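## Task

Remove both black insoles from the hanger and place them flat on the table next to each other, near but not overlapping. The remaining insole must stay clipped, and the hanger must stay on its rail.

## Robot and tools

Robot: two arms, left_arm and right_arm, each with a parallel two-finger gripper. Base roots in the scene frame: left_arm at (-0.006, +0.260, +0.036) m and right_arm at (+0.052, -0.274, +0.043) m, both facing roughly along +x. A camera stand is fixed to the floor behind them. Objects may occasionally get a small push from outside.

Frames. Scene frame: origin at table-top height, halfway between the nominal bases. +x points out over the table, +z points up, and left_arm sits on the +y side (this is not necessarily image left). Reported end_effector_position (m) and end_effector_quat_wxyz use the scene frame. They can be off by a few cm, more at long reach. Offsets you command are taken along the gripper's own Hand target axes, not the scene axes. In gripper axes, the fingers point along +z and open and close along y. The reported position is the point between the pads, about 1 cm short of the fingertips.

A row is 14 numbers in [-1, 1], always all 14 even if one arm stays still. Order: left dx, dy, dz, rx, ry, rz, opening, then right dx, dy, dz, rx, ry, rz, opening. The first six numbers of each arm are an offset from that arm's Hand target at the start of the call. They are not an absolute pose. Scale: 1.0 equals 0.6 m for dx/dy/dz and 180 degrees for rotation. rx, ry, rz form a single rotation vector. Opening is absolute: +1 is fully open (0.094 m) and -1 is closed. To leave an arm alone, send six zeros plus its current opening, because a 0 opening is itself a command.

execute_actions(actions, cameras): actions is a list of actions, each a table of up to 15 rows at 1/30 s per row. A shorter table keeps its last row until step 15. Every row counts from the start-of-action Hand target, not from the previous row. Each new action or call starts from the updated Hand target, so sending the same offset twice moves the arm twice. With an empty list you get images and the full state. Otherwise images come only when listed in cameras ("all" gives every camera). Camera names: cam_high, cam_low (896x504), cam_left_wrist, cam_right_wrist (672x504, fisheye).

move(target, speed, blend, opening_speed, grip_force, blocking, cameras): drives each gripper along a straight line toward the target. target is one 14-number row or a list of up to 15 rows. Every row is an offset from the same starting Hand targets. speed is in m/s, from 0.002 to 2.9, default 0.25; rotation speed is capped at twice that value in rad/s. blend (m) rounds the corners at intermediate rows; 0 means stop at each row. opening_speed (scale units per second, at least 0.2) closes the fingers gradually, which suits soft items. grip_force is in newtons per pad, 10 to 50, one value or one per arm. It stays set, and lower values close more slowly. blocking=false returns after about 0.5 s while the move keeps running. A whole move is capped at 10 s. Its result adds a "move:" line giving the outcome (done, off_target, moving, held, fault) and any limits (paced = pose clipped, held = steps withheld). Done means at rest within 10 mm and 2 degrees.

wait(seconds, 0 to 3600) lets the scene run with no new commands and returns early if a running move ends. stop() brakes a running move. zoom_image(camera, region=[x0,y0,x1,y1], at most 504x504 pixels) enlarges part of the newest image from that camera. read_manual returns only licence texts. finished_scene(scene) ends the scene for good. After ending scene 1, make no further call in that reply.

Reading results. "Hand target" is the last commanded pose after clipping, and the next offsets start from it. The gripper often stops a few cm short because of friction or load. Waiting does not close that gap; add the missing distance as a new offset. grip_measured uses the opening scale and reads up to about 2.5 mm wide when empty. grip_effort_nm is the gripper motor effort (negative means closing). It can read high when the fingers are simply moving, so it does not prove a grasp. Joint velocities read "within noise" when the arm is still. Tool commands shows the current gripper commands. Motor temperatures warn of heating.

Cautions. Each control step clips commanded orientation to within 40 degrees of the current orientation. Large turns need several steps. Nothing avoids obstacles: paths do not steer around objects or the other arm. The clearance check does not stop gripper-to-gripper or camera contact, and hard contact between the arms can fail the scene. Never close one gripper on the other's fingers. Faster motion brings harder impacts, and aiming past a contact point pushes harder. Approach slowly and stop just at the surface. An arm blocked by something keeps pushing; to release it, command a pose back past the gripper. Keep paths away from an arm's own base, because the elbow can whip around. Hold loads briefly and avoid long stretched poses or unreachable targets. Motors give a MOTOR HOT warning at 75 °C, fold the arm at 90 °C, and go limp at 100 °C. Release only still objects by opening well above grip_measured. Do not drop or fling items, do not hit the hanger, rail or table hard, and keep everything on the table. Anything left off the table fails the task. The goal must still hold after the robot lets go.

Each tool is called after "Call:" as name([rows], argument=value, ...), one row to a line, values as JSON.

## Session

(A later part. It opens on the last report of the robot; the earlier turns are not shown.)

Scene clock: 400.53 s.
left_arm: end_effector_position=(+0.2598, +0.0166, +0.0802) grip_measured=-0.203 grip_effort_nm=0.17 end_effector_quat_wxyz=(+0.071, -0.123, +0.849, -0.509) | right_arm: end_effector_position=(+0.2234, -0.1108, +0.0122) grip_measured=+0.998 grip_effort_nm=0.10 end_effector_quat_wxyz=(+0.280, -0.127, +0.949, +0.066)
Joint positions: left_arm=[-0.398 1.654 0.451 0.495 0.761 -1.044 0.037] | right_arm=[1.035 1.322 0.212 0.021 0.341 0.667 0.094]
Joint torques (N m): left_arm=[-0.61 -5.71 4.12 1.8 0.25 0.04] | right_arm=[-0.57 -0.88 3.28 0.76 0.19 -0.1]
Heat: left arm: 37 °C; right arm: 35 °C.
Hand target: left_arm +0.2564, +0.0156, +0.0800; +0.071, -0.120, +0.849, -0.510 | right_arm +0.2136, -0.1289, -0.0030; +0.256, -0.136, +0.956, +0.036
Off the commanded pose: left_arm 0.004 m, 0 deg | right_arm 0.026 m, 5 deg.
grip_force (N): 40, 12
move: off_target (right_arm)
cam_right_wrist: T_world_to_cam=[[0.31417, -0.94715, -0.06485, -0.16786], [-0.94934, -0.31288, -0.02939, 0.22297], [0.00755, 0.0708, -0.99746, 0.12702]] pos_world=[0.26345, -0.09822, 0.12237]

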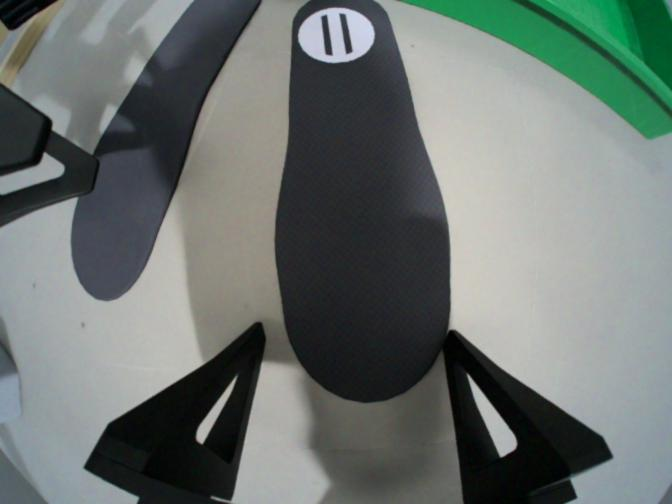

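Call:
move(target=[0, 0, 0, 0, 0, 0, -0.2, 0, 0, 0, 0, 0, 0, 0.3], speed=0.06, opening_speed=0.4, grip_force=[40, 20], cameras=["cam_right_wrist"])

Scene clock: 404.00 s.
left_arm: end_effector_position=(+0.2598, +0.0166, +0.0802) grip_measured=-0.203 grip_effort_nm=0.17 end_effector_quat_wxyz=(+0.071, -0.123, +0.849, -0.509) | right_arm: end_effector_position=(+0.2247, -0.1093, +0.0123) grip_measured=+0.303 grip_effort_nm=-0.14 end_effector_quat_wxyz=(+0.283, -0.126, +0.949, +0.068)
Joint positions: left_arm=[-0.398 1.654 0.451 0.495 0.761 -1.044 0.037] | right_arm=[1.035 1.33 0.212 0.036 0.344 0.667 0.061]
Joint torques (N m): left_arm=[-0.59 -5.61 3.92 1.79 0.28 0.03] | right_arm=[-0.65 -1.25 3.26 0.69 0.17 -0.11]
Heat: left arm: 37 °C; right arm: 35 °C.
Hand target: left_arm +0.2564, +0.0156, +0.0800; +0.071, -0.120, +0.849, -0.510 | right_arm +0.2137, -0.1288, -0.0030; +0.257, -0.136, +0.956, +0.036
Off the commanded pose: left_arm 0.004 m, 0 deg | right_arm 0.027 m, 5 deg.
grip_force (N): 40, 20
move: done
cam_right_wrist: T_world_to_cam=[[0.31354, -0.94714, -0.06797, -0.16668], [-0.94948, -0.31172, -0.03624, 0.22501], [0.01313, 0.0759, -0.99703, 0.12641]] pos_world=[0.26424, -0.09733, 0.12286]

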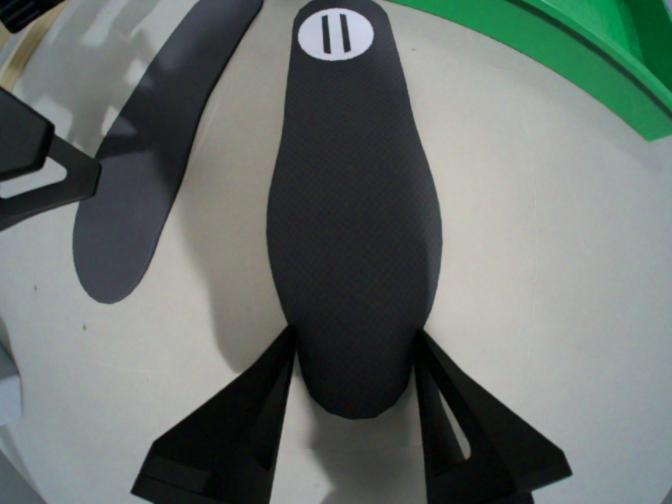

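Call:
zoom_image(camera="cam_right_wrist", region=[230, 200, 490, 440])

Scaled by 1.938 from the camera's image (finer frame: 960x720).

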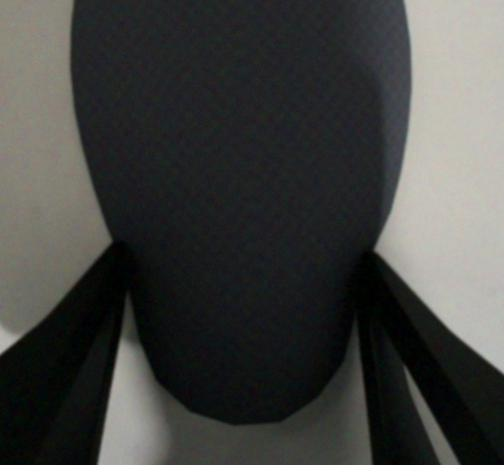

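Call:
move([
  [0, 0, 0, 0, 0, 0, -0.2, -0.007, 0, -0.0121, 0, 0, 0, 0.0],
  [0, 0, 0, 0, 0, 0, -0.2, -0.0333, 0, -0.0577, 0, 0, 0, 0.0],
], speed=0.05, opening_speed=0.5, cameras=["cam_right_wrist", "cam_low"])

Scene clock: 408.23 s.
left_arm: end_effector_position=(+0.2598, +0.0166, +0.0802) grip_measured=-0.203 grip_effort_nm=0.17 end_effector_quat_wxyz=(+0.071, -0.123, +0.849, -0.509) | right_arm: end_effector_position=(+0.2074, -0.1367, +0.0259) grip_measured=+0.003 grip_effort_nm=-0.14 end_effector_quat_wxyz=(+0.246, -0.139, +0.959, +0.026)
Joint positions: left_arm=[-0.398 1.654 0.451 0.495 0.761 -1.044 0.037] | right_arm=[1.032 1.138 0.251 -0.308 0.338 0.662 0.047]
Joint torques (N m): left_arm=[-0.7 -5.57 3.97 1.79 0.2 0] | right_arm=[-0.39 -2.73 9.58 0.76 0.25 -0.06]
Heat: left arm: 37 °C; right arm: 35 °C.
Hand target: left_arm +0.2564, +0.0156, +0.0800; +0.071, -0.120, +0.849, -0.510 | right_arm +0.2136, -0.1288, +0.0370; +0.256, -0.136, +0.956, +0.036
Off the commanded pose: left_arm 0.004 m, 0 deg | right_arm 0.015 m, 2 deg.
grip_force (N): 40, 20
move: off_target (right_arm)
cam_right_wrist: T_world_to_cam=[[0.31559, -0.94889, 0.00385, -0.18879], [-0.94756, -0.31493, 0.05431, 0.19726], [-0.05032, -0.02079, -0.99852, 0.14215]] pos_world=[0.25365, -0.11407, 0.13195]
Images, in order (width x height): cam_low 896x504, cam_right_wrist 672x504.

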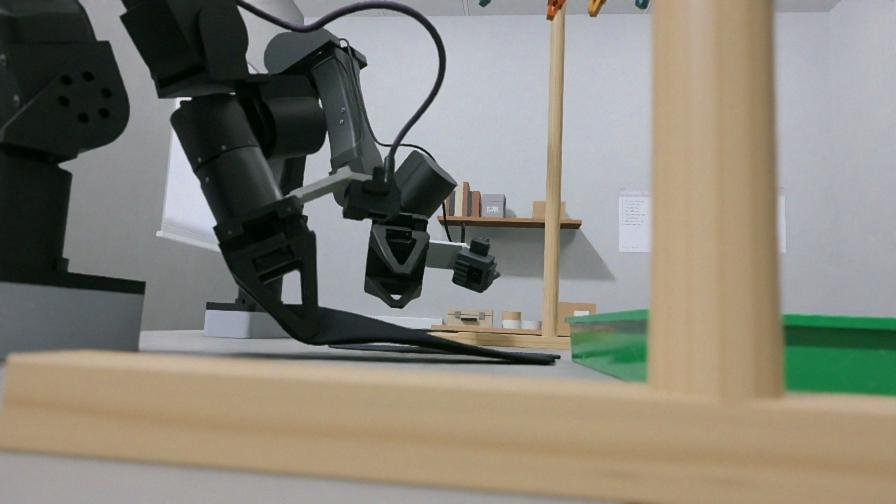

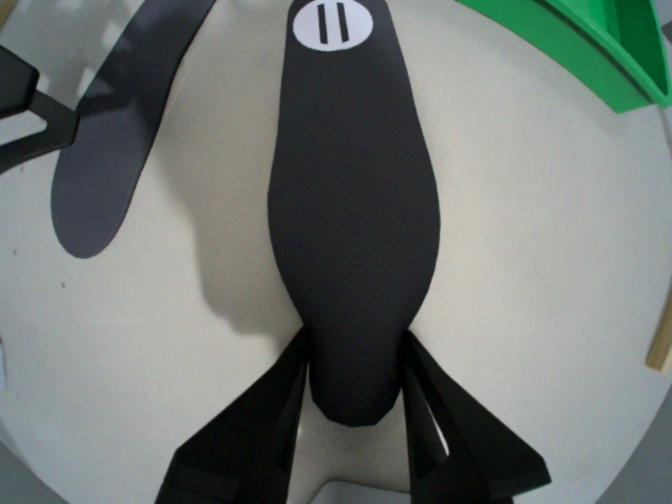

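Call:
move(target=[0, 0, 0, 0, 0, 0, -0.2, -0.0167, 0, -0.0289, 0, 0, 0, 0.0], speed=0.05, cameras=["cam_high", "cam_left_wrist", "cam_low"])

Scene clock: 410.47 s.
left_arm: end_effector_position=(+0.2598, +0.0166, +0.0802) grip_measured=-0.203 grip_effort_nm=0.17 end_effector_quat_wxyz=(+0.071, -0.123, +0.849, -0.509) | right_arm: end_effector_position=(+0.2075, -0.1363, +0.0446) grip_measured=+0.003 grip_effort_nm=-0.14 end_effector_quat_wxyz=(+0.245, -0.139, +0.959, +0.026)
Joint positions: left_arm=[-0.398 1.654 0.451 0.495 0.761 -1.044 0.037] | right_arm=[1.032 1.064 0.31 -0.442 0.337 0.662 0.047]
Joint torques (N m): left_arm=[-0.58 -5.61 4 1.8 0.26 0.01] | right_arm=[-0.39 -2.47 10.22 0.74 0.26 -0.05]
Heat: left arm: 37 °C; right arm: 35 °C.
Hand target: left_arm +0.2564, +0.0156, +0.0800; +0.071, -0.120, +0.849, -0.510 | right_arm +0.2136, -0.1288, +0.0570; +0.256, -0.136, +0.956, +0.036
Off the commanded pose: left_arm 0.004 m, 0 deg | right_arm 0.016 m, 2 deg.
grip_force (N): 40, 20
move: off_target (right_arm)
cam_left_wrist: T_world_to_cam=[[0.15135, -0.49322, 0.85664, -0.09141], [-0.94159, 0.19179, 0.27679, 0.26764], [-0.30082, -0.8485, -0.43539, 0.23133]] pos_world=[0.33543, 0.09987, 0.10494]
Images, in order (width x height): cam_high 896x504, cam_low 896x504, cam_left_wrist 672x504.

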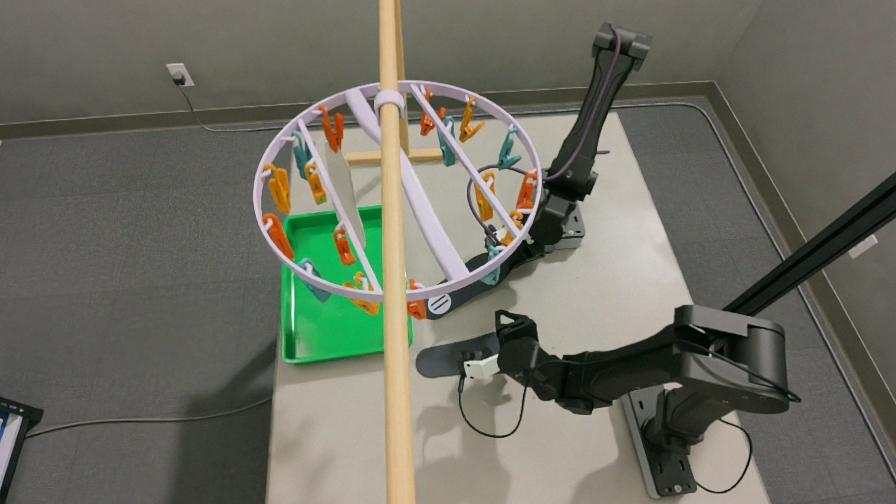

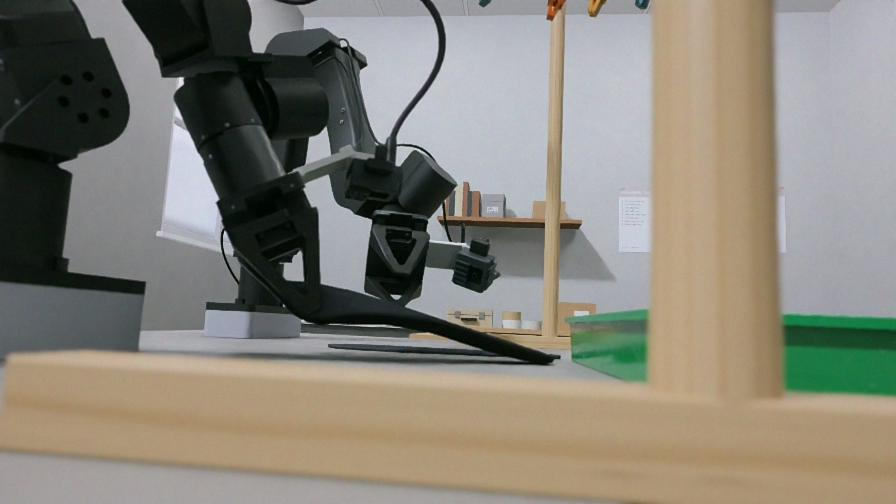

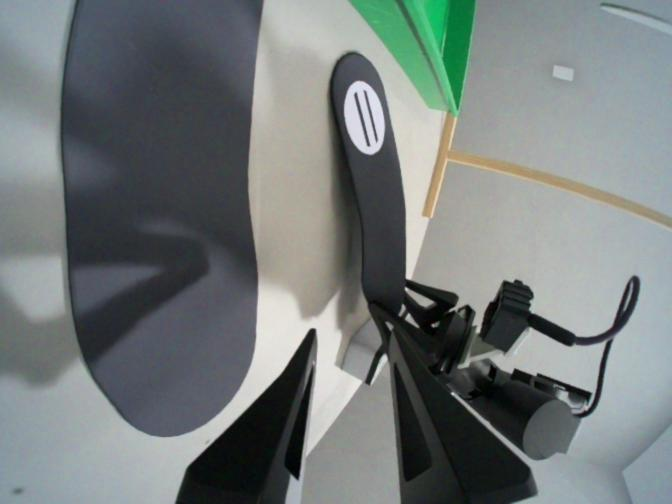

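Call:
move([
  [-0.0116, -0.0247, 0.0998, 0, 0, 0, -0.2, 0, 0, 0, 0, 0, 0, 0.0],
  [-0.0119, 0.0086, 0.1294, 0, 0, 0, -0.2, 0, 0, 0, 0, 0, 0, 0.0],
  [-0.0117, -0.0244, 0.1915, 0, 0, 0, -0.2, 0, 0, 0, 0, 0, 0, 0.0],
], speed=[0.15, 0.08, 0.06], cameras=["cam_low", "cam_left_wrist"])

Scene clock: 417.03 s.
left_arm: end_effector_position=(+0.2913, -0.0829, +0.0434) grip_measured=-0.203 grip_effort_nm=0.17 end_effector_quat_wxyz=(+0.074, -0.119, +0.846, -0.514) | right_arm: end_effector_position=(+0.2073, -0.1366, +0.0445) grip_measured=+0.003 grip_effort_nm=-0.14 end_effector_quat_wxyz=(+0.245, -0.139, +0.959, +0.025)
Joint positions: left_arm=[-0.651 2.048 0.712 0.76 0.562 -1.235 0.037] | right_arm=[1.032 1.064 0.31 -0.444 0.337 0.662 0.047]
Joint torques (N m): left_arm=[-0.72 -6.5 5.93 1.78 0.11 -0.01] | right_arm=[-0.38 -2.51 10.24 0.74 0.26 -0.05]
Heat: left arm: 37 °C; right arm: 36 °C.
Hand target: left_arm +0.2930, -0.0864, +0.0388; +0.071, -0.120, +0.849, -0.510 | right_arm +0.2135, -0.1289, +0.0570; +0.256, -0.136, +0.956, +0.036
Off the commanded pose: left_arm 0.006 m, 1 deg | right_arm 0.016 m, 2 deg.
grip_force (N): 40, 20
move: done
cam_left_wrist: T_world_to_cam=[[0.1403, -0.48635, 0.86242, -0.11022], [-0.94363, 0.19806, 0.2652, 0.32819], [-0.29979, -0.85102, -0.43115, 0.13968]] pos_world=[0.36702, 0.00027, 0.06824]

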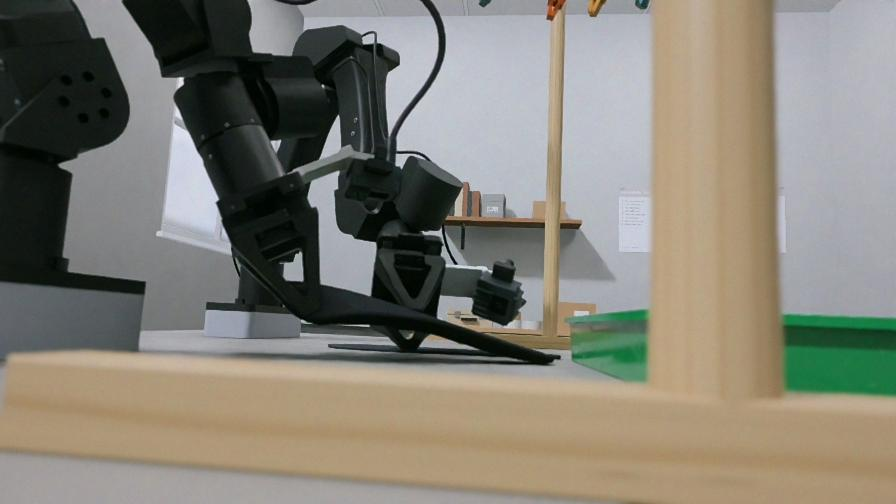

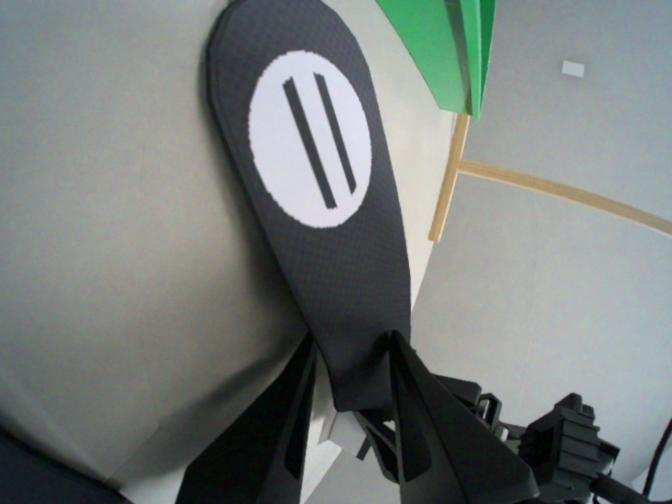

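Call:
move(target=[0, -0.0136, 0.0399, 0, 0, 0, -0.2, 0, 0, 0, 0, 0, 0, 0.0], speed=0.06, cameras=["cam_low", "cam_left_wrist"])

Scene clock: 418.80 s.
left_arm: end_effector_position=(+0.2987, -0.1056, +0.0390) grip_measured=-0.203 grip_effort_nm=0.16 end_effector_quat_wxyz=(+0.073, -0.121, +0.847, -0.513) | right_arm: end_effector_position=(+0.2063, -0.1384, +0.0438) grip_measured=+0.003 grip_effort_nm=-0.13 end_effector_quat_wxyz=(+0.242, -0.140, +0.960, +0.022)
Joint positions: left_arm=[-0.693 2.108 0.798 0.744 0.525 -1.263 0.037] | right_arm=[1.032 1.064 0.31 -0.453 0.337 0.662 0.047]
Joint torques (N m): left_arm=[-0.79 -6.89 6.06 1.9 0.12 0.03] | right_arm=[-0.32 -2.59 10.24 0.8 0.26 -0.05]
Heat: left arm: 37 °C; right arm: 36 °C.
Hand target: left_arm +0.2999, -0.1106, +0.0348; +0.071, -0.120, +0.849, -0.510 | right_arm +0.2136, -0.1289, +0.0570; +0.257, -0.136, +0.956, +0.036
Off the commanded pose: left_arm 0.007 m, 0 deg | right_arm 0.018 m, 2 deg.
grip_force (N): 40, 20
move: done
cam_left_wrist: T_world_to_cam=[[0.14459, -0.48807, 0.86075, -0.11984], [-0.9432, 0.19499, 0.269, 0.34025], [-0.29913, -0.85075, -0.43215, 0.1206]] pos_world=[0.37432, -0.02223, 0.06374]

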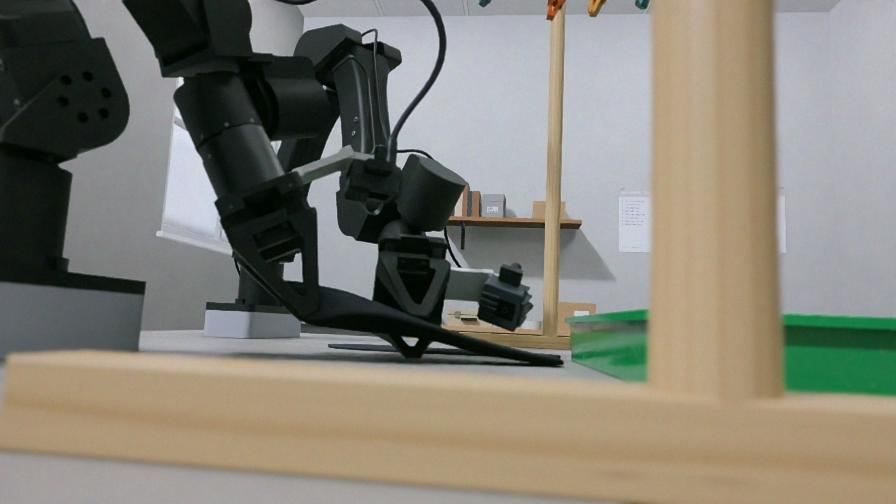

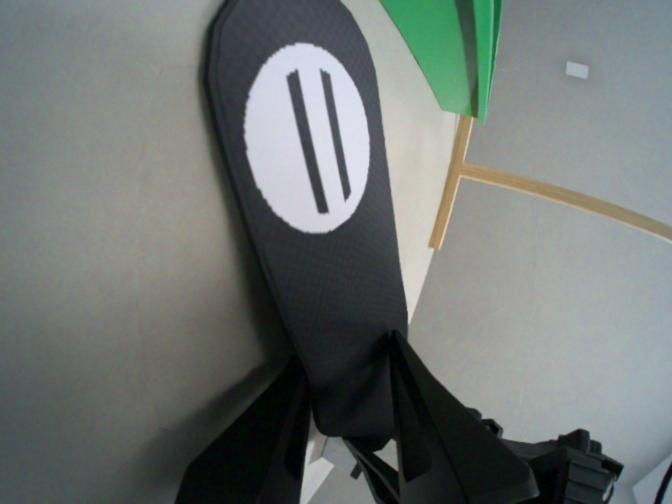

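Call:
move(target=[0, 0, 0, 0, 0, 0, -1, 0, 0, 0, 0, 0, 0, 0.0], speed=0.06, opening_speed=1.0, grip_force=[40, 20], cameras=["cam_left_wrist"])

Scene clock: 421.33 s.
left_arm: end_effector_position=(+0.2990, -0.1050, +0.0381) grip_measured=-0.922 grip_effort_nm=-0.79 end_effector_quat_wxyz=(+0.073, -0.123, +0.848, -0.511) | right_arm: end_effector_position=(+0.2051, -0.1404, +0.0429) grip_measured=+0.003 grip_effort_nm=-0.13 end_effector_quat_wxyz=(+0.239, -0.141, +0.961, +0.018)
Joint positions: left_arm=[-0.693 2.108 0.798 0.741 0.521 -1.265 0.004] | right_arm=[1.032 1.064 0.31 -0.463 0.337 0.662 0.047]
Joint torques (N m): left_arm=[-0.7 -6.84 6.2 1.87 0.14 0.03] | right_arm=[-0.31 -2.74 10.22 0.86 0.26 -0.04]
Heat: left arm: 37 °C; right arm: 36 °C.
Hand target: left_arm +0.2998, -0.1105, +0.0348; +0.071, -0.120, +0.849, -0.510 | right_arm +0.2136, -0.1289, +0.0570; +0.257, -0.136, +0.956, +0.036
Off the commanded pose: left_arm 0.006 m, 0 deg | right_arm 0.020 m, 3 deg.
grip_force (N): 40, 20
move: done
cam_left_wrist: T_world_to_cam=[[0.14836, -0.49044, 0.85875, -0.12023], [-0.9432, 0.19086, 0.27195, 0.34003], [-0.29728, -0.85032, -0.43427, 0.12035]] pos_world=[0.37432, -0.02153, 0.06304]

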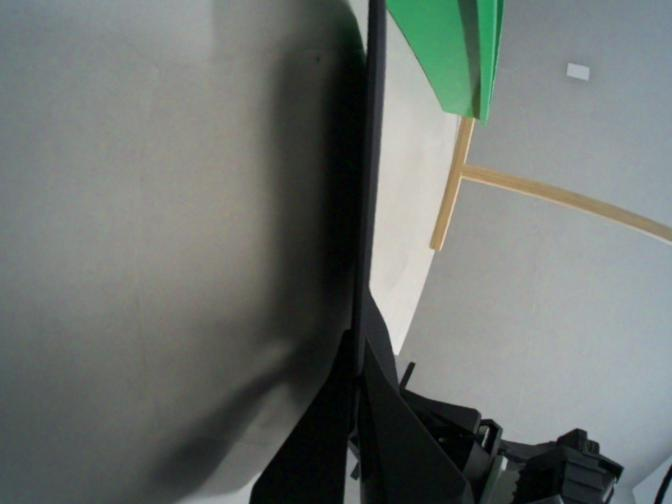

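Call:
move([
  [0, 0, 0, 0, 0, 0, -1, 0, 0, 0, 0, 0, 0, 1.0],
  [0, 0, 0, 0, 0, 0, -1, 0, 0, -0.2, 0, 0, 0, 1.0],
], speed=0.1, cameras=["cam_left_wrist", "cam_low"])

Scene clock: 424.73 s.
left_arm: end_effector_position=(+0.2991, -0.1064, +0.0391) grip_measured=-0.924 grip_effort_nm=-0.84 end_effector_quat_wxyz=(+0.074, -0.122, +0.847, -0.512) | right_arm: end_effector_position=(+0.1528, -0.1484, +0.1489) grip_measured=+0.998 grip_effort_nm=0.11 end_effector_quat_wxyz=(+0.243, -0.143, +0.959, +0.028)
Joint positions: left_arm=[-0.695 2.108 0.801 0.741 0.521 -1.265 0.004] | right_arm=[1.409 0.812 0.662 -1.194 0.443 1.045 0.094]
Joint torques (N m): left_arm=[-0.49 -6.86 5.89 1.86 0.16 0.01] | right_arm=[0.8 0.18 10.74 0.5 0.57 0.13]
Heat: left arm: 37 °C; right arm: 36 °C.
Hand target: left_arm +0.2997, -0.1106, +0.0348; +0.071, -0.120, +0.849, -0.510 | right_arm +0.1559, -0.1456, +0.1609; +0.256, -0.136, +0.956, +0.036
Off the commanded pose: left_arm 0.006 m, 0 deg | right_arm 0.013 m, 2 deg.
grip_force (N): 40, 20
move: off_target (right_arm)
cam_left_wrist: T_world_to_cam=[[0.14531, -0.48928, 0.85994, -0.12063], [-0.94359, 0.19285, 0.26917, 0.34061], [-0.29754, -0.85054, -0.43365, 0.11966]] pos_world=[0.37452, -0.02293, 0.06394]
Images, in order (width x height): cam_low 896x504, cam_left_wrist 672x504.

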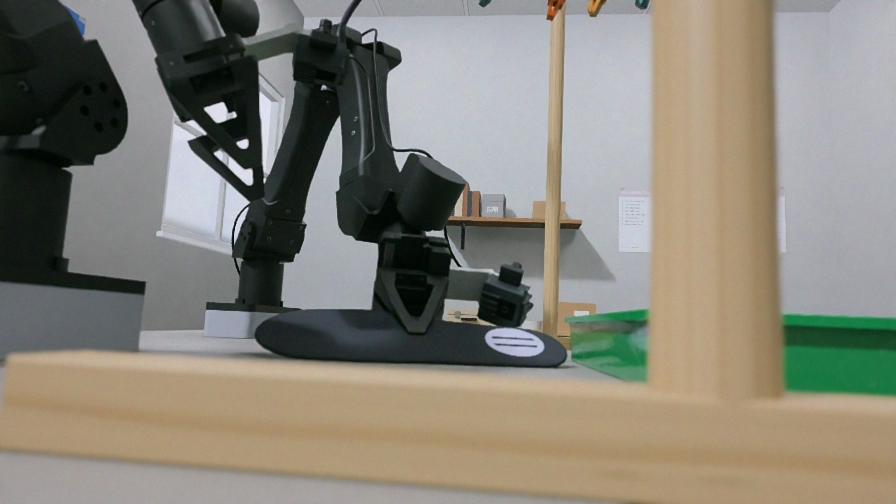

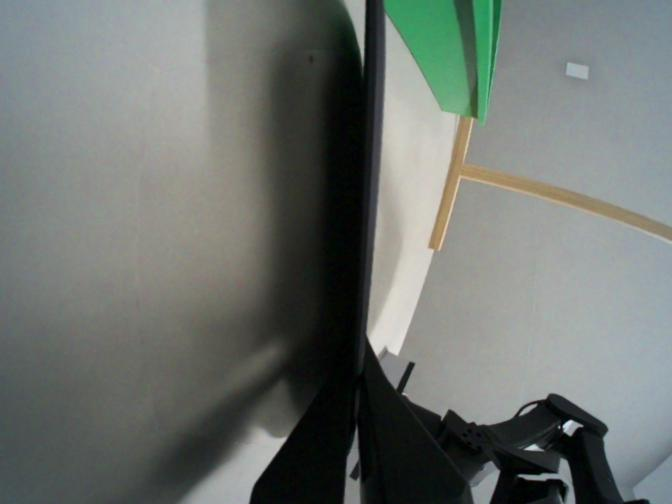

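Call:
move([
  [0, 0.0103, 0.0055, 0, 0, 0, -1, 0, 0, 0, 0, 0, 0, 1.0],
  [0, 0.0103, 0.0055, 0, 0, 0, -0.5, 0, 0, 0, 0, 0, 0, 1.0],
  [0, 0.0059, 0.0031, 0, 0, 0, -0.35, 0, 0, 0, 0, 0, 0, 1.0],
], speed=0.05, cameras=["cam_high", "cam_low", "cam_left_wrist"])

Scene clock: 428.73 s.
left_arm: end_effector_position=(+0.2998, -0.1073, +0.0337) grip_measured=-0.354 grip_effort_nm=0.17 end_effector_quat_wxyz=(+0.074, -0.121, +0.847, -0.513) | right_arm: end_effector_position=(+0.1528, -0.1486, +0.1488) grip_measured=+0.998 grip_effort_nm=0.10 end_effector_quat_wxyz=(+0.243, -0.142, +0.959, +0.028)
Joint positions: left_arm=[-0.695 2.133 0.805 0.765 0.522 -1.265 0.03] | right_arm=[1.409 0.812 0.662 -1.195 0.443 1.047 0.094]
Joint torques (N m): left_arm=[-0.54 -7.82 5.61 1.81 0.14 0.04] | right_arm=[0.84 0.18 10.76 0.48 0.56 0.13]
Heat: left arm: 37 °C; right arm: 37 °C.
Hand target: left_arm +0.2998, -0.1106, +0.0309; +0.071, -0.120, +0.849, -0.510 | right_arm +0.1559, -0.1456, +0.1609; +0.256, -0.136, +0.956, +0.036
Off the commanded pose: left_arm 0.004 m, 1 deg | right_arm 0.013 m, 2 deg.
grip_force (N): 40, 20
move: done
cam_left_wrist: T_world_to_cam=[[0.14341, -0.4874, 0.86132, -0.11593], [-0.94375, 0.19465, 0.26728, 0.34332], [-0.29793, -0.85121, -0.43207, 0.11678]] pos_world=[0.37542, -0.02393, 0.05854]

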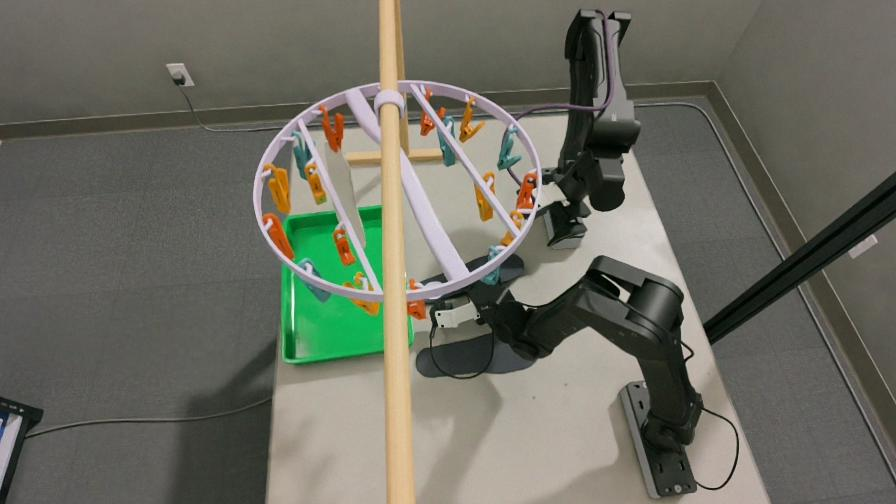

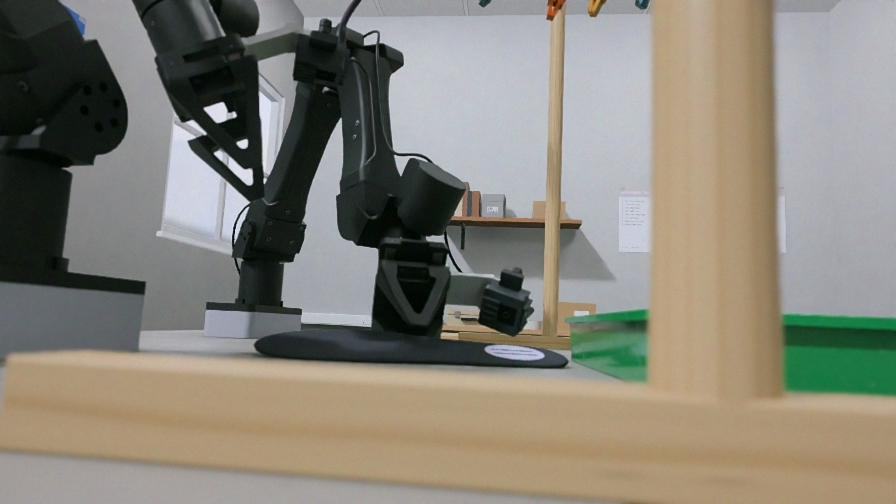

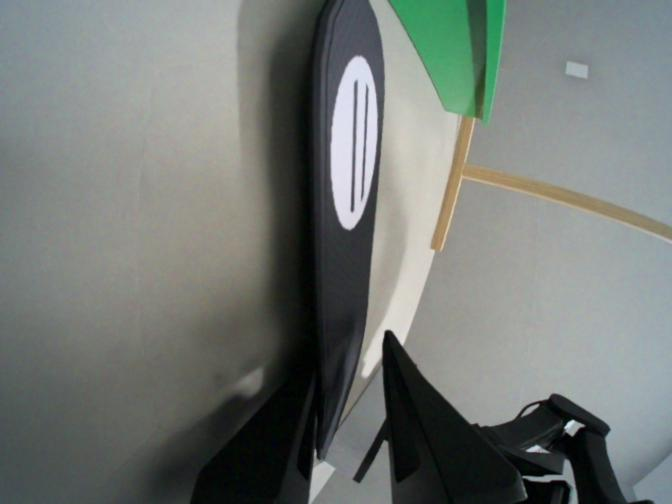

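Call:
move([
  [0, 0, 0, 0, 0, 0, -1, 0.0628, -0.1093, -0.094, 0, 0, 0, 0],
  [0, -0.0442, -0.0235, 0, 0, 0, -1, 0.0628, -0.1093, -0.094, 0, 0, 0, 0],
  [-0.0045, -0.0483, -0.0765, -0.2329, 0.0257, 0.0305, -1, 0.0628, -0.1093, -0.094, 0, 0, 0, 0],
], speed=[0.1, 0.08, 0.15], grip_force=[40, 40], cameras=["cam_high", "cam_low", "cam_left_wrist"])

Scene clock: 454.90 s.
left_arm: end_effector_position=(+0.2933, -0.0798, +0.0800) grip_measured=-0.924 grip_effort_nm=-0.84 end_effector_quat_wxyz=(+0.012, -0.084, +0.980, -0.178) | right_arm: end_effector_position=(+0.1181, -0.2237, +0.1811) grip_measured=+0.002 grip_effort_nm=-0.10 end_effector_quat_wxyz=(+0.189, -0.154, +0.966, +0.087)
Joint positions: left_arm=[-0.772 2.041 1.503 -0.742 0.215 -0.968 0.004] | right_arm=[1.056 0.408 0.777 -1.557 0.177 0.687 0.047]
Joint torques (N m): left_arm=[-0.75 -8.06 8.29 0.86 0.05 0.05] | right_arm=[-0.68 2.54 9.46 0.78 0.12 -0.11]
Motor temperatures (°C): left_arm=[24 28 38 29 20 22 23] | right_arm=[23 26 37 30 23 22 25]
Heat: left arm: 38 °C; right arm: 37 °C.
Hand target: left_arm +0.2951, -0.0838, +0.0780; +0.014, -0.077, +0.982, -0.173 | right_arm +0.1158, -0.2255, +0.1910; +0.257, -0.136, +0.956, +0.036
Off the commanded pose: left_arm 0.005 m, 1 deg | right_arm 0.010 m, 10 deg.
joint sent to its limit (right arm) — joint 4 (wrist pitch), lower limit. The joint targets are off in orientation, not in position.
grip_force (N): 40, 40
move: off_target (right_arm)
cam_left_wrist: T_world_to_cam=[[0.16501, -0.93861, 0.30295, -0.13922], [-0.86261, 0.01158, 0.50573, 0.26195], [-0.4782, -0.34478, -0.80775, 0.2816]] pos_world=[0.3836, -0.03662, 0.13716]

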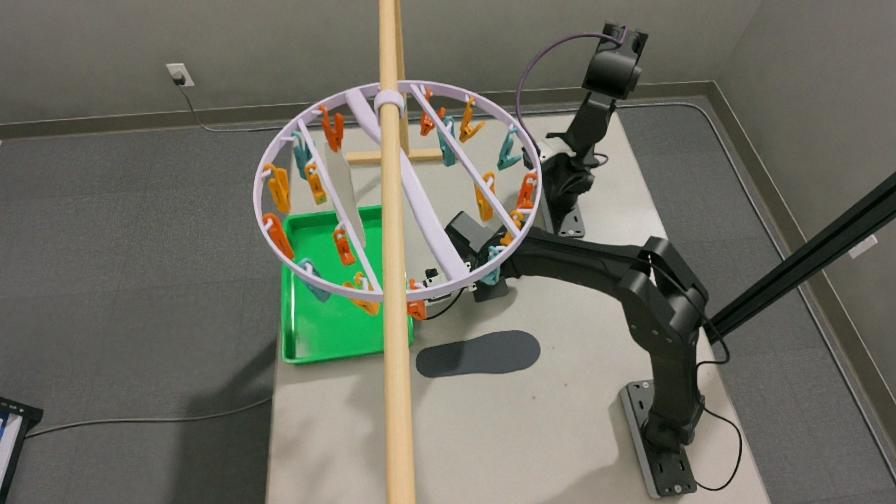

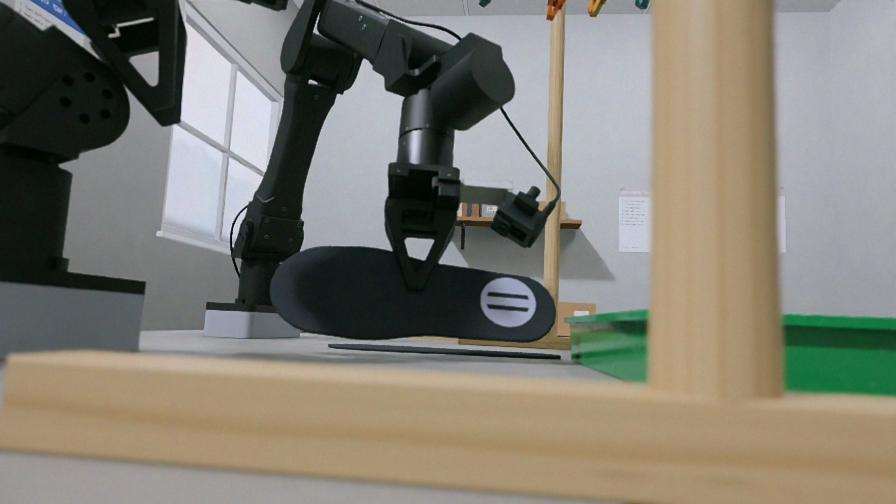

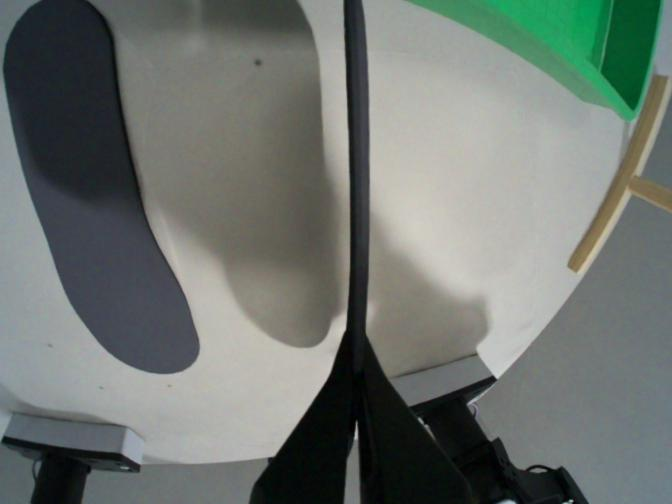

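Call:
execute_actions(actions=[], cameras=["cam_high", "cam_low"])

Scene clock: 458.93 s.
left_arm: end_effector_position=(+0.2932, -0.0797, +0.0799) grip_measured=-0.924 grip_effort_nm=-0.84 end_effector_quat_wxyz=(+0.012, -0.084, +0.980, -0.178) | right_arm: end_effector_position=(+0.1181, -0.2237, +0.1811) grip_measured=+0.002 grip_effort_nm=-0.10 end_effector_quat_wxyz=(+0.189, -0.154, +0.966, +0.087)
Joint positions: left_arm=[-0.772 2.041 1.503 -0.743 0.215 -0.968 0.004] | right_arm=[1.056 0.408 0.777 -1.557 0.177 0.687 0.047]
Joint velocities: within noise
Joint torques (N m): left_arm=[-0.76 -7.98 8.51 0.85 0.04 0.08] | right_arm=[-0.69 2.52 9.46 0.77 0.11 -0.11]
Motor temperatures (°C): left_arm=[24 28 38 28 20 22 23] | right_arm=[23 26 36 30 23 22 25]
Heat: left arm: 38 °C; right arm: 36 °C.
Hand target: left_arm +0.2951, -0.0839, +0.0780; +0.014, -0.077, +0.982, -0.173 | right_arm +0.1158, -0.2255, +0.1910; +0.257, -0.136, +0.956, +0.036
Tool commands: left_gripper/opening=-1.0 right_gripper/opening=+0.0
Off the commanded pose: left_arm 0.005 m, 1 deg | right_arm 0.010 m, 10 deg.
grip_force (N): 40, 40
Images, in order (width x height): cam_high 896x504, cam_low 896x504.

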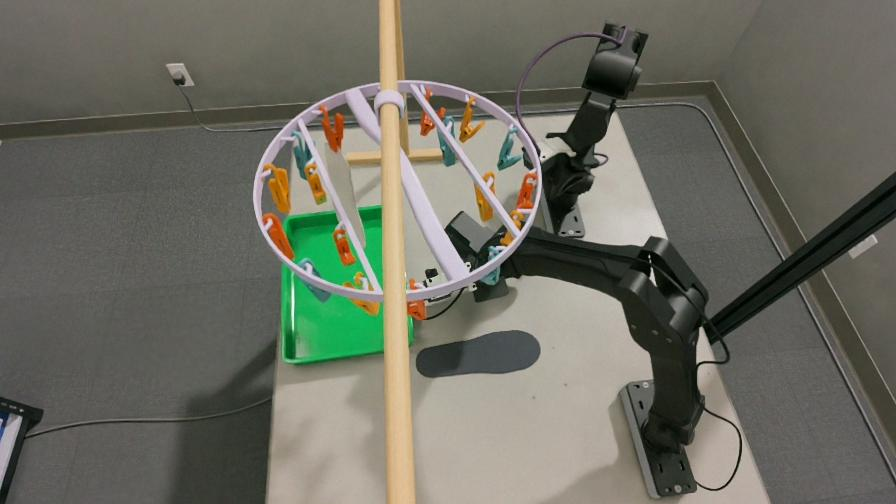

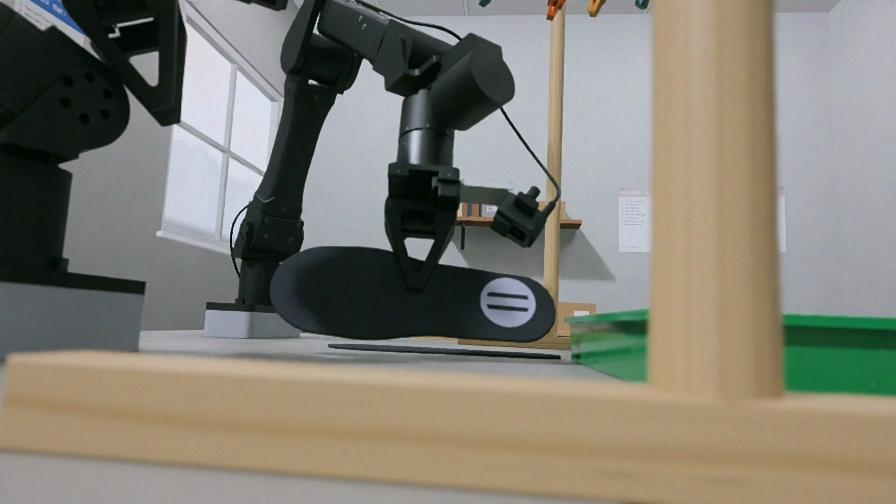

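Call:
move(target=[0, 0.0068, 0.0188, 0, 0, 0, -1, 0, 0, 0, 0, 0, 0, 0], speed=0.05, cameras=["cam_low"])

Scene clock: 460.23 s.
left_arm: end_effector_position=(+0.2961, -0.0825, +0.0751) grip_measured=-0.924 grip_effort_nm=-0.84 end_effector_quat_wxyz=(+0.014, -0.084, +0.980, -0.181) | right_arm: end_effector_position=(+0.1180, -0.2237, +0.1811) grip_measured=+0.002 grip_effort_nm=-0.10 end_effector_quat_wxyz=(+0.189, -0.154, +0.966, +0.088)
Joint positions: left_arm=[-0.772 2.056 1.503 -0.721 0.215 -0.968 0.004] | right_arm=[1.056 0.408 0.777 -1.557 0.177 0.687 0.047]
Joint torques (N m): left_arm=[-0.65 -8.02 6.32 1.08 0.05 0.09] | right_arm=[-0.68 2.55 9.44 0.78 0.12 -0.11]
Heat: left arm: 38 °C; right arm: 36 °C.
Hand target: left_arm +0.2951, -0.0839, +0.0660; +0.014, -0.077, +0.982, -0.173 | right_arm +0.1158, -0.2255, +0.1910; +0.257, -0.136, +0.956, +0.036
Off the commanded pose: left_arm 0.009 m, 1 deg | right_arm 0.010 m, 10 deg.
joint sent to its limit (right arm) — joint 4 (wrist pitch), lower limit. The joint targets are off in orientation, not in position.
grip_force (N): 40, 40
move: done

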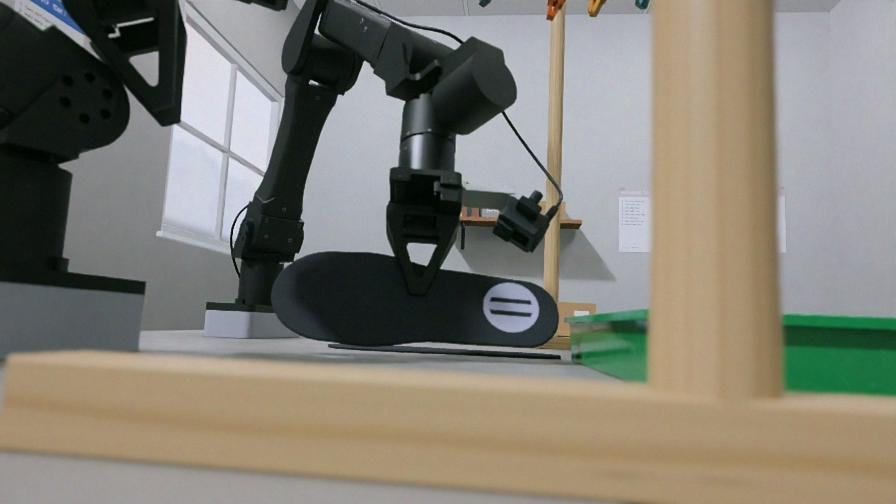

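Call:
move(target=[0, 0.0057, 0.0157, 0, 0, 0, -1, 0, 0, 0, 0, 0, 0, 0], speed=0.05, cameras=["cam_low"])

Scene clock: 461.77 s.
left_arm: end_effector_position=(+0.2985, -0.0848, +0.0679) grip_measured=-0.924 grip_effort_nm=-0.84 end_effector_quat_wxyz=(+0.017, -0.083, +0.979, -0.184) | right_arm: end_effector_position=(+0.1180, -0.2237, +0.1811) grip_measured=+0.002 grip_effort_nm=-0.10 end_effector_quat_wxyz=(+0.189, -0.154, +0.966, +0.088)
Joint positions: left_arm=[-0.772 2.069 1.491 -0.686 0.215 -0.968 0.004] | right_arm=[1.056 0.408 0.777 -1.557 0.177 0.687 0.047]
Joint torques (N m): left_arm=[-0.77 -8.46 5.5 1.08 0.06 0.08] | right_arm=[-0.68 2.52 9.44 0.78 0.11 -0.11]
Heat: left arm: 38 °C; right arm: 36 °C.
Hand target: left_arm +0.2951, -0.0839, +0.0559; +0.014, -0.077, +0.982, -0.173 | right_arm +0.1158, -0.2255, +0.1910; +0.257, -0.136, +0.956, +0.036
Off the commanded pose: left_arm 0.012 m, 2 deg | right_arm 0.010 m, 10 deg.
joint sent to its limit (right arm) — joint 4 (wrist pitch), lower limit. The joint targets are off in orientation, not in position.
grip_force (N): 40, 40
move: off_target (left_arm)

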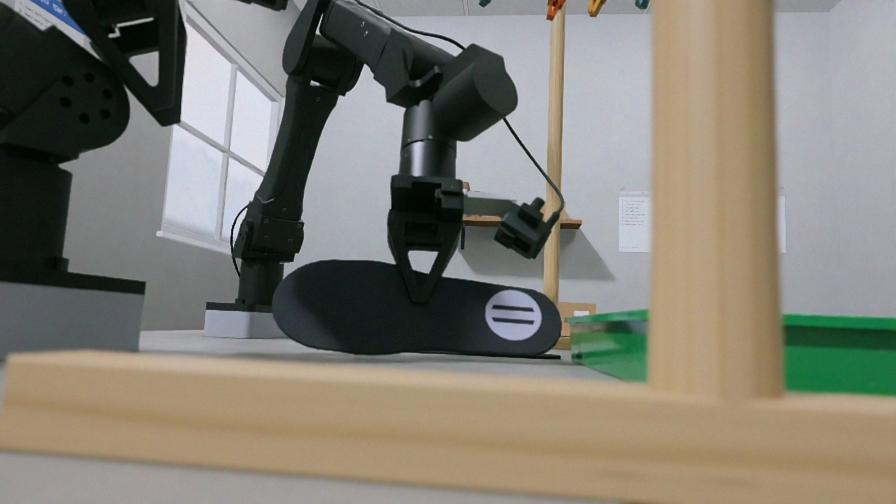

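Call:
move(target=[0, 0.0034, 0.0094, 0, 0, 0, -1, 0, 0, 0, 0, 0, 0, 0], speed=0.05, cameras=["cam_low"])

Scene clock: 462.90 s.
left_arm: end_effector_position=(+0.2988, -0.0851, +0.0635) grip_measured=-0.924 grip_effort_nm=-0.84 end_effector_quat_wxyz=(+0.018, -0.083, +0.979, -0.185) | right_arm: end_effector_position=(+0.1180, -0.2237, +0.1811) grip_measured=+0.002 grip_effort_nm=-0.10 end_effector_quat_wxyz=(+0.189, -0.154, +0.966, +0.088)
Joint positions: left_arm=[-0.772 2.075 1.48 -0.667 0.215 -0.967 0.004] | right_arm=[1.056 0.408 0.777 -1.557 0.177 0.687 0.047]
Joint torques (N m): left_arm=[-0.66 -8.05 5.19 1.05 0.05 0.03] | right_arm=[-0.69 2.54 9.46 0.78 0.11 -0.11]
Heat: left arm: 38 °C; right arm: 36 °C.
Hand target: left_arm +0.2952, -0.0839, +0.0500; +0.014, -0.077, +0.982, -0.173 | right_arm +0.1158, -0.2255, +0.1910; +0.257, -0.136, +0.956, +0.036
Off the commanded pose: left_arm 0.014 m, 2 deg | right_arm 0.010 m, 10 deg.
joint sent to its limit (right arm) — joint 4 (wrist pitch), lower limit. The joint targets are off in orientation, not in position.
grip_force (N): 40, 40
move: off_target (left_arm)

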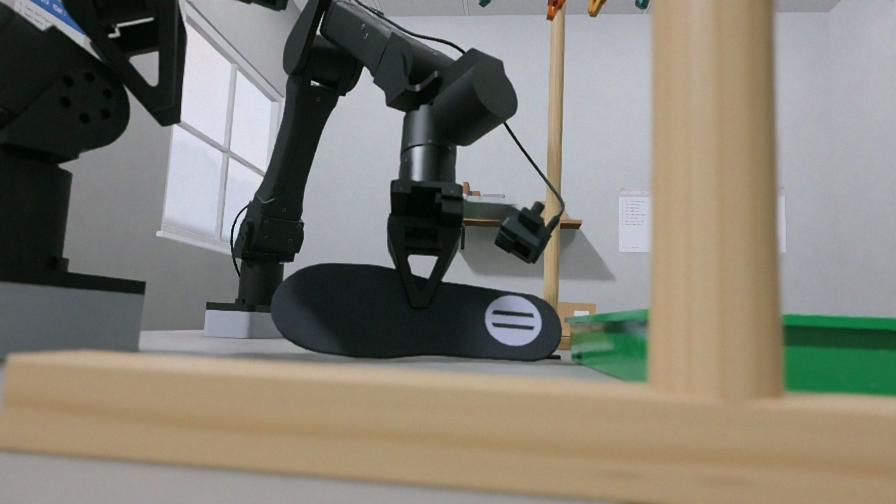

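Call:
move(target=[0, 0, 0, 0, 0, 0, 1, 0, 0, 0, 0, 0, 0, 0], opening_speed=1.0, cameras=["cam_low", "cam_high"])

Scene clock: 471.10 s.
left_arm: end_effector_position=(+0.2993, -0.0855, +0.0637) grip_measured=+0.996 grip_effort_nm=0.17 end_effector_quat_wxyz=(+0.019, -0.083, +0.979, -0.186) | right_arm: end_effector_position=(+0.1180, -0.2237, +0.1811) grip_measured=+0.002 grip_effort_nm=-0.10 end_effector_quat_wxyz=(+0.189, -0.154, +0.966, +0.088)
Joint positions: left_arm=[-0.772 2.075 1.48 -0.665 0.214 -0.967 0.094] | right_arm=[1.056 0.408 0.777 -1.557 0.177 0.687 0.047]
Joint torques (N m): left_arm=[-0.55 -8.23 5.35 1.06 0.05 0.05] | right_arm=[-0.68 2.54 9.46 0.77 0.11 -0.11]
Heat: left arm: 38 °C; right arm: 36 °C.
Hand target: left_arm +0.2952, -0.0839, +0.0500; +0.014, -0.077, +0.982, -0.173 | right_arm +0.1158, -0.2255, +0.1910; +0.257, -0.136, +0.956, +0.036
Off the commanded pose: left_arm 0.014 m, 2 deg | right_arm 0.010 m, 10 deg.
joint sent to its limit (right arm) — joint 4 (wrist pitch), lower limit. The joint targets are off in orientation, not in position.
grip_force (N): 40, 40
move: done
Images, in order (width x height): cam_high 896x504, cam_low 896x504.

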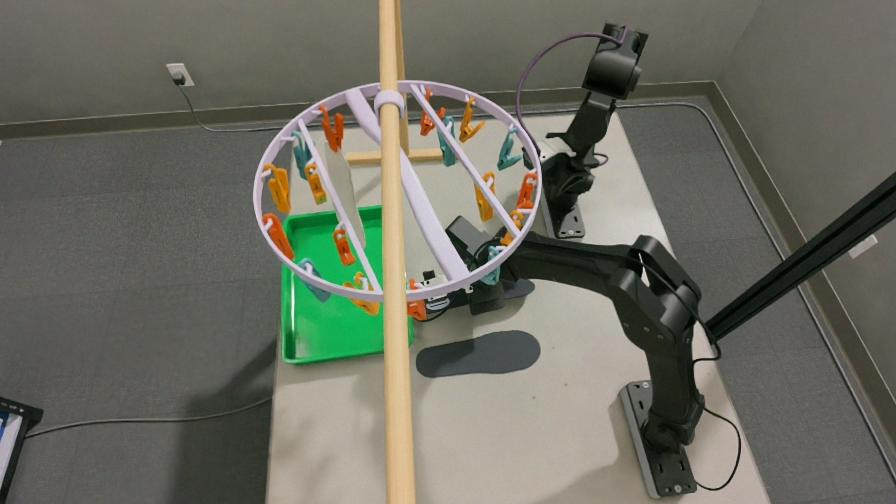

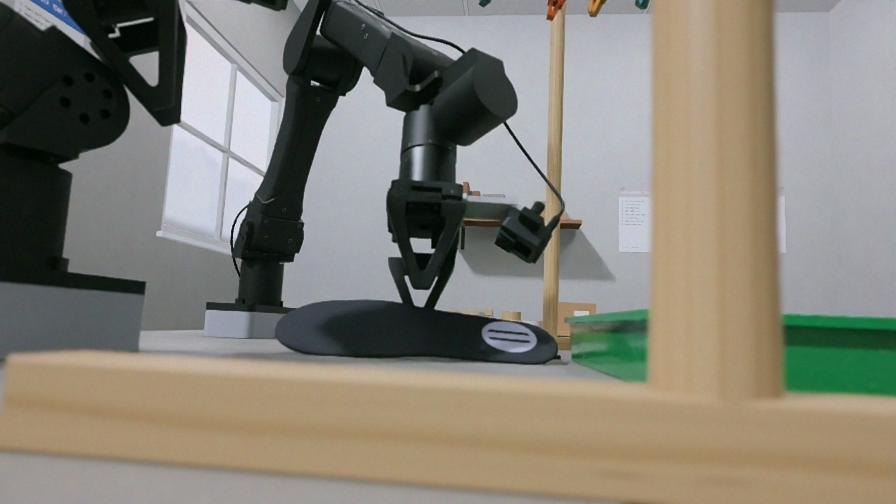

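Call:
move(target=[-0.0039, 0.0369, 0.0292, 0, 0, 0, 1, 0, 0, 0, 0, 0, 0, 0], speed=0.06, cameras=["cam_low"])

Scene clock: 473.13 s.
left_arm: end_effector_position=(+0.2959, -0.0739, +0.0376) grip_measured=+0.997 grip_effort_nm=0.17 end_effector_quat_wxyz=(+0.020, -0.077, +0.980, -0.182) | right_arm: end_effector_position=(+0.1180, -0.2237, +0.1811) grip_measured=+0.002 grip_effort_nm=-0.10 end_effector_quat_wxyz=(+0.189, -0.154, +0.966, +0.088)
Joint positions: left_arm=[-0.759 2.082 1.382 -0.568 0.214 -0.942 0.094] | right_arm=[1.056 0.408 0.777 -1.557 0.177 0.687 0.047]
Joint torques (N m): left_arm=[0.44 -8.24 5.2 1.05 0.1 0.08] | right_arm=[-0.68 2.52 9.46 0.78 0.12 -0.11]
Heat: left arm: 38 °C; right arm: 35 °C.
Hand target: left_arm +0.2951, -0.0689, +0.0259; +0.014, -0.077, +0.982, -0.173 | right_arm +0.1158, -0.2255, +0.1910; +0.257, -0.136, +0.956, +0.036
Off the commanded pose: left_arm 0.013 m, 1 deg | right_arm 0.010 m, 10 deg.
joint sent to its limit (right arm) — joint 4 (wrist pitch), lower limit. The joint targets are off in orientation, not in position.
grip_force (N): 40, 40
move: off_target (left_arm)

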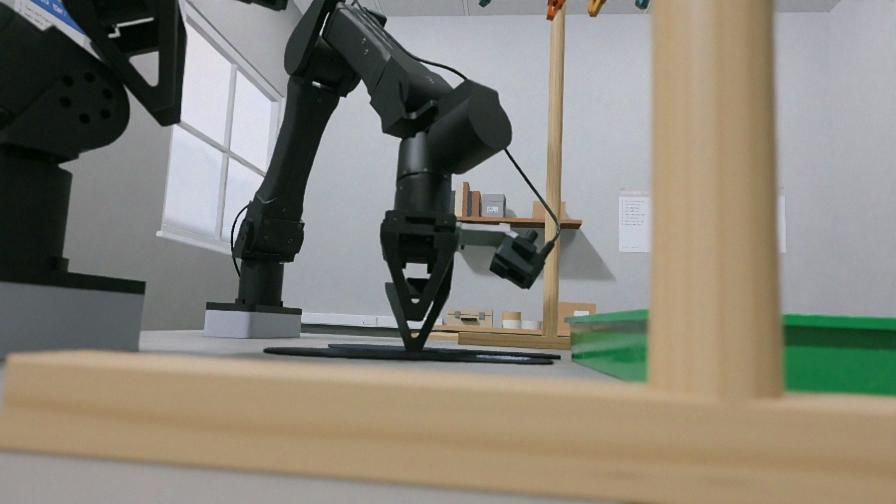

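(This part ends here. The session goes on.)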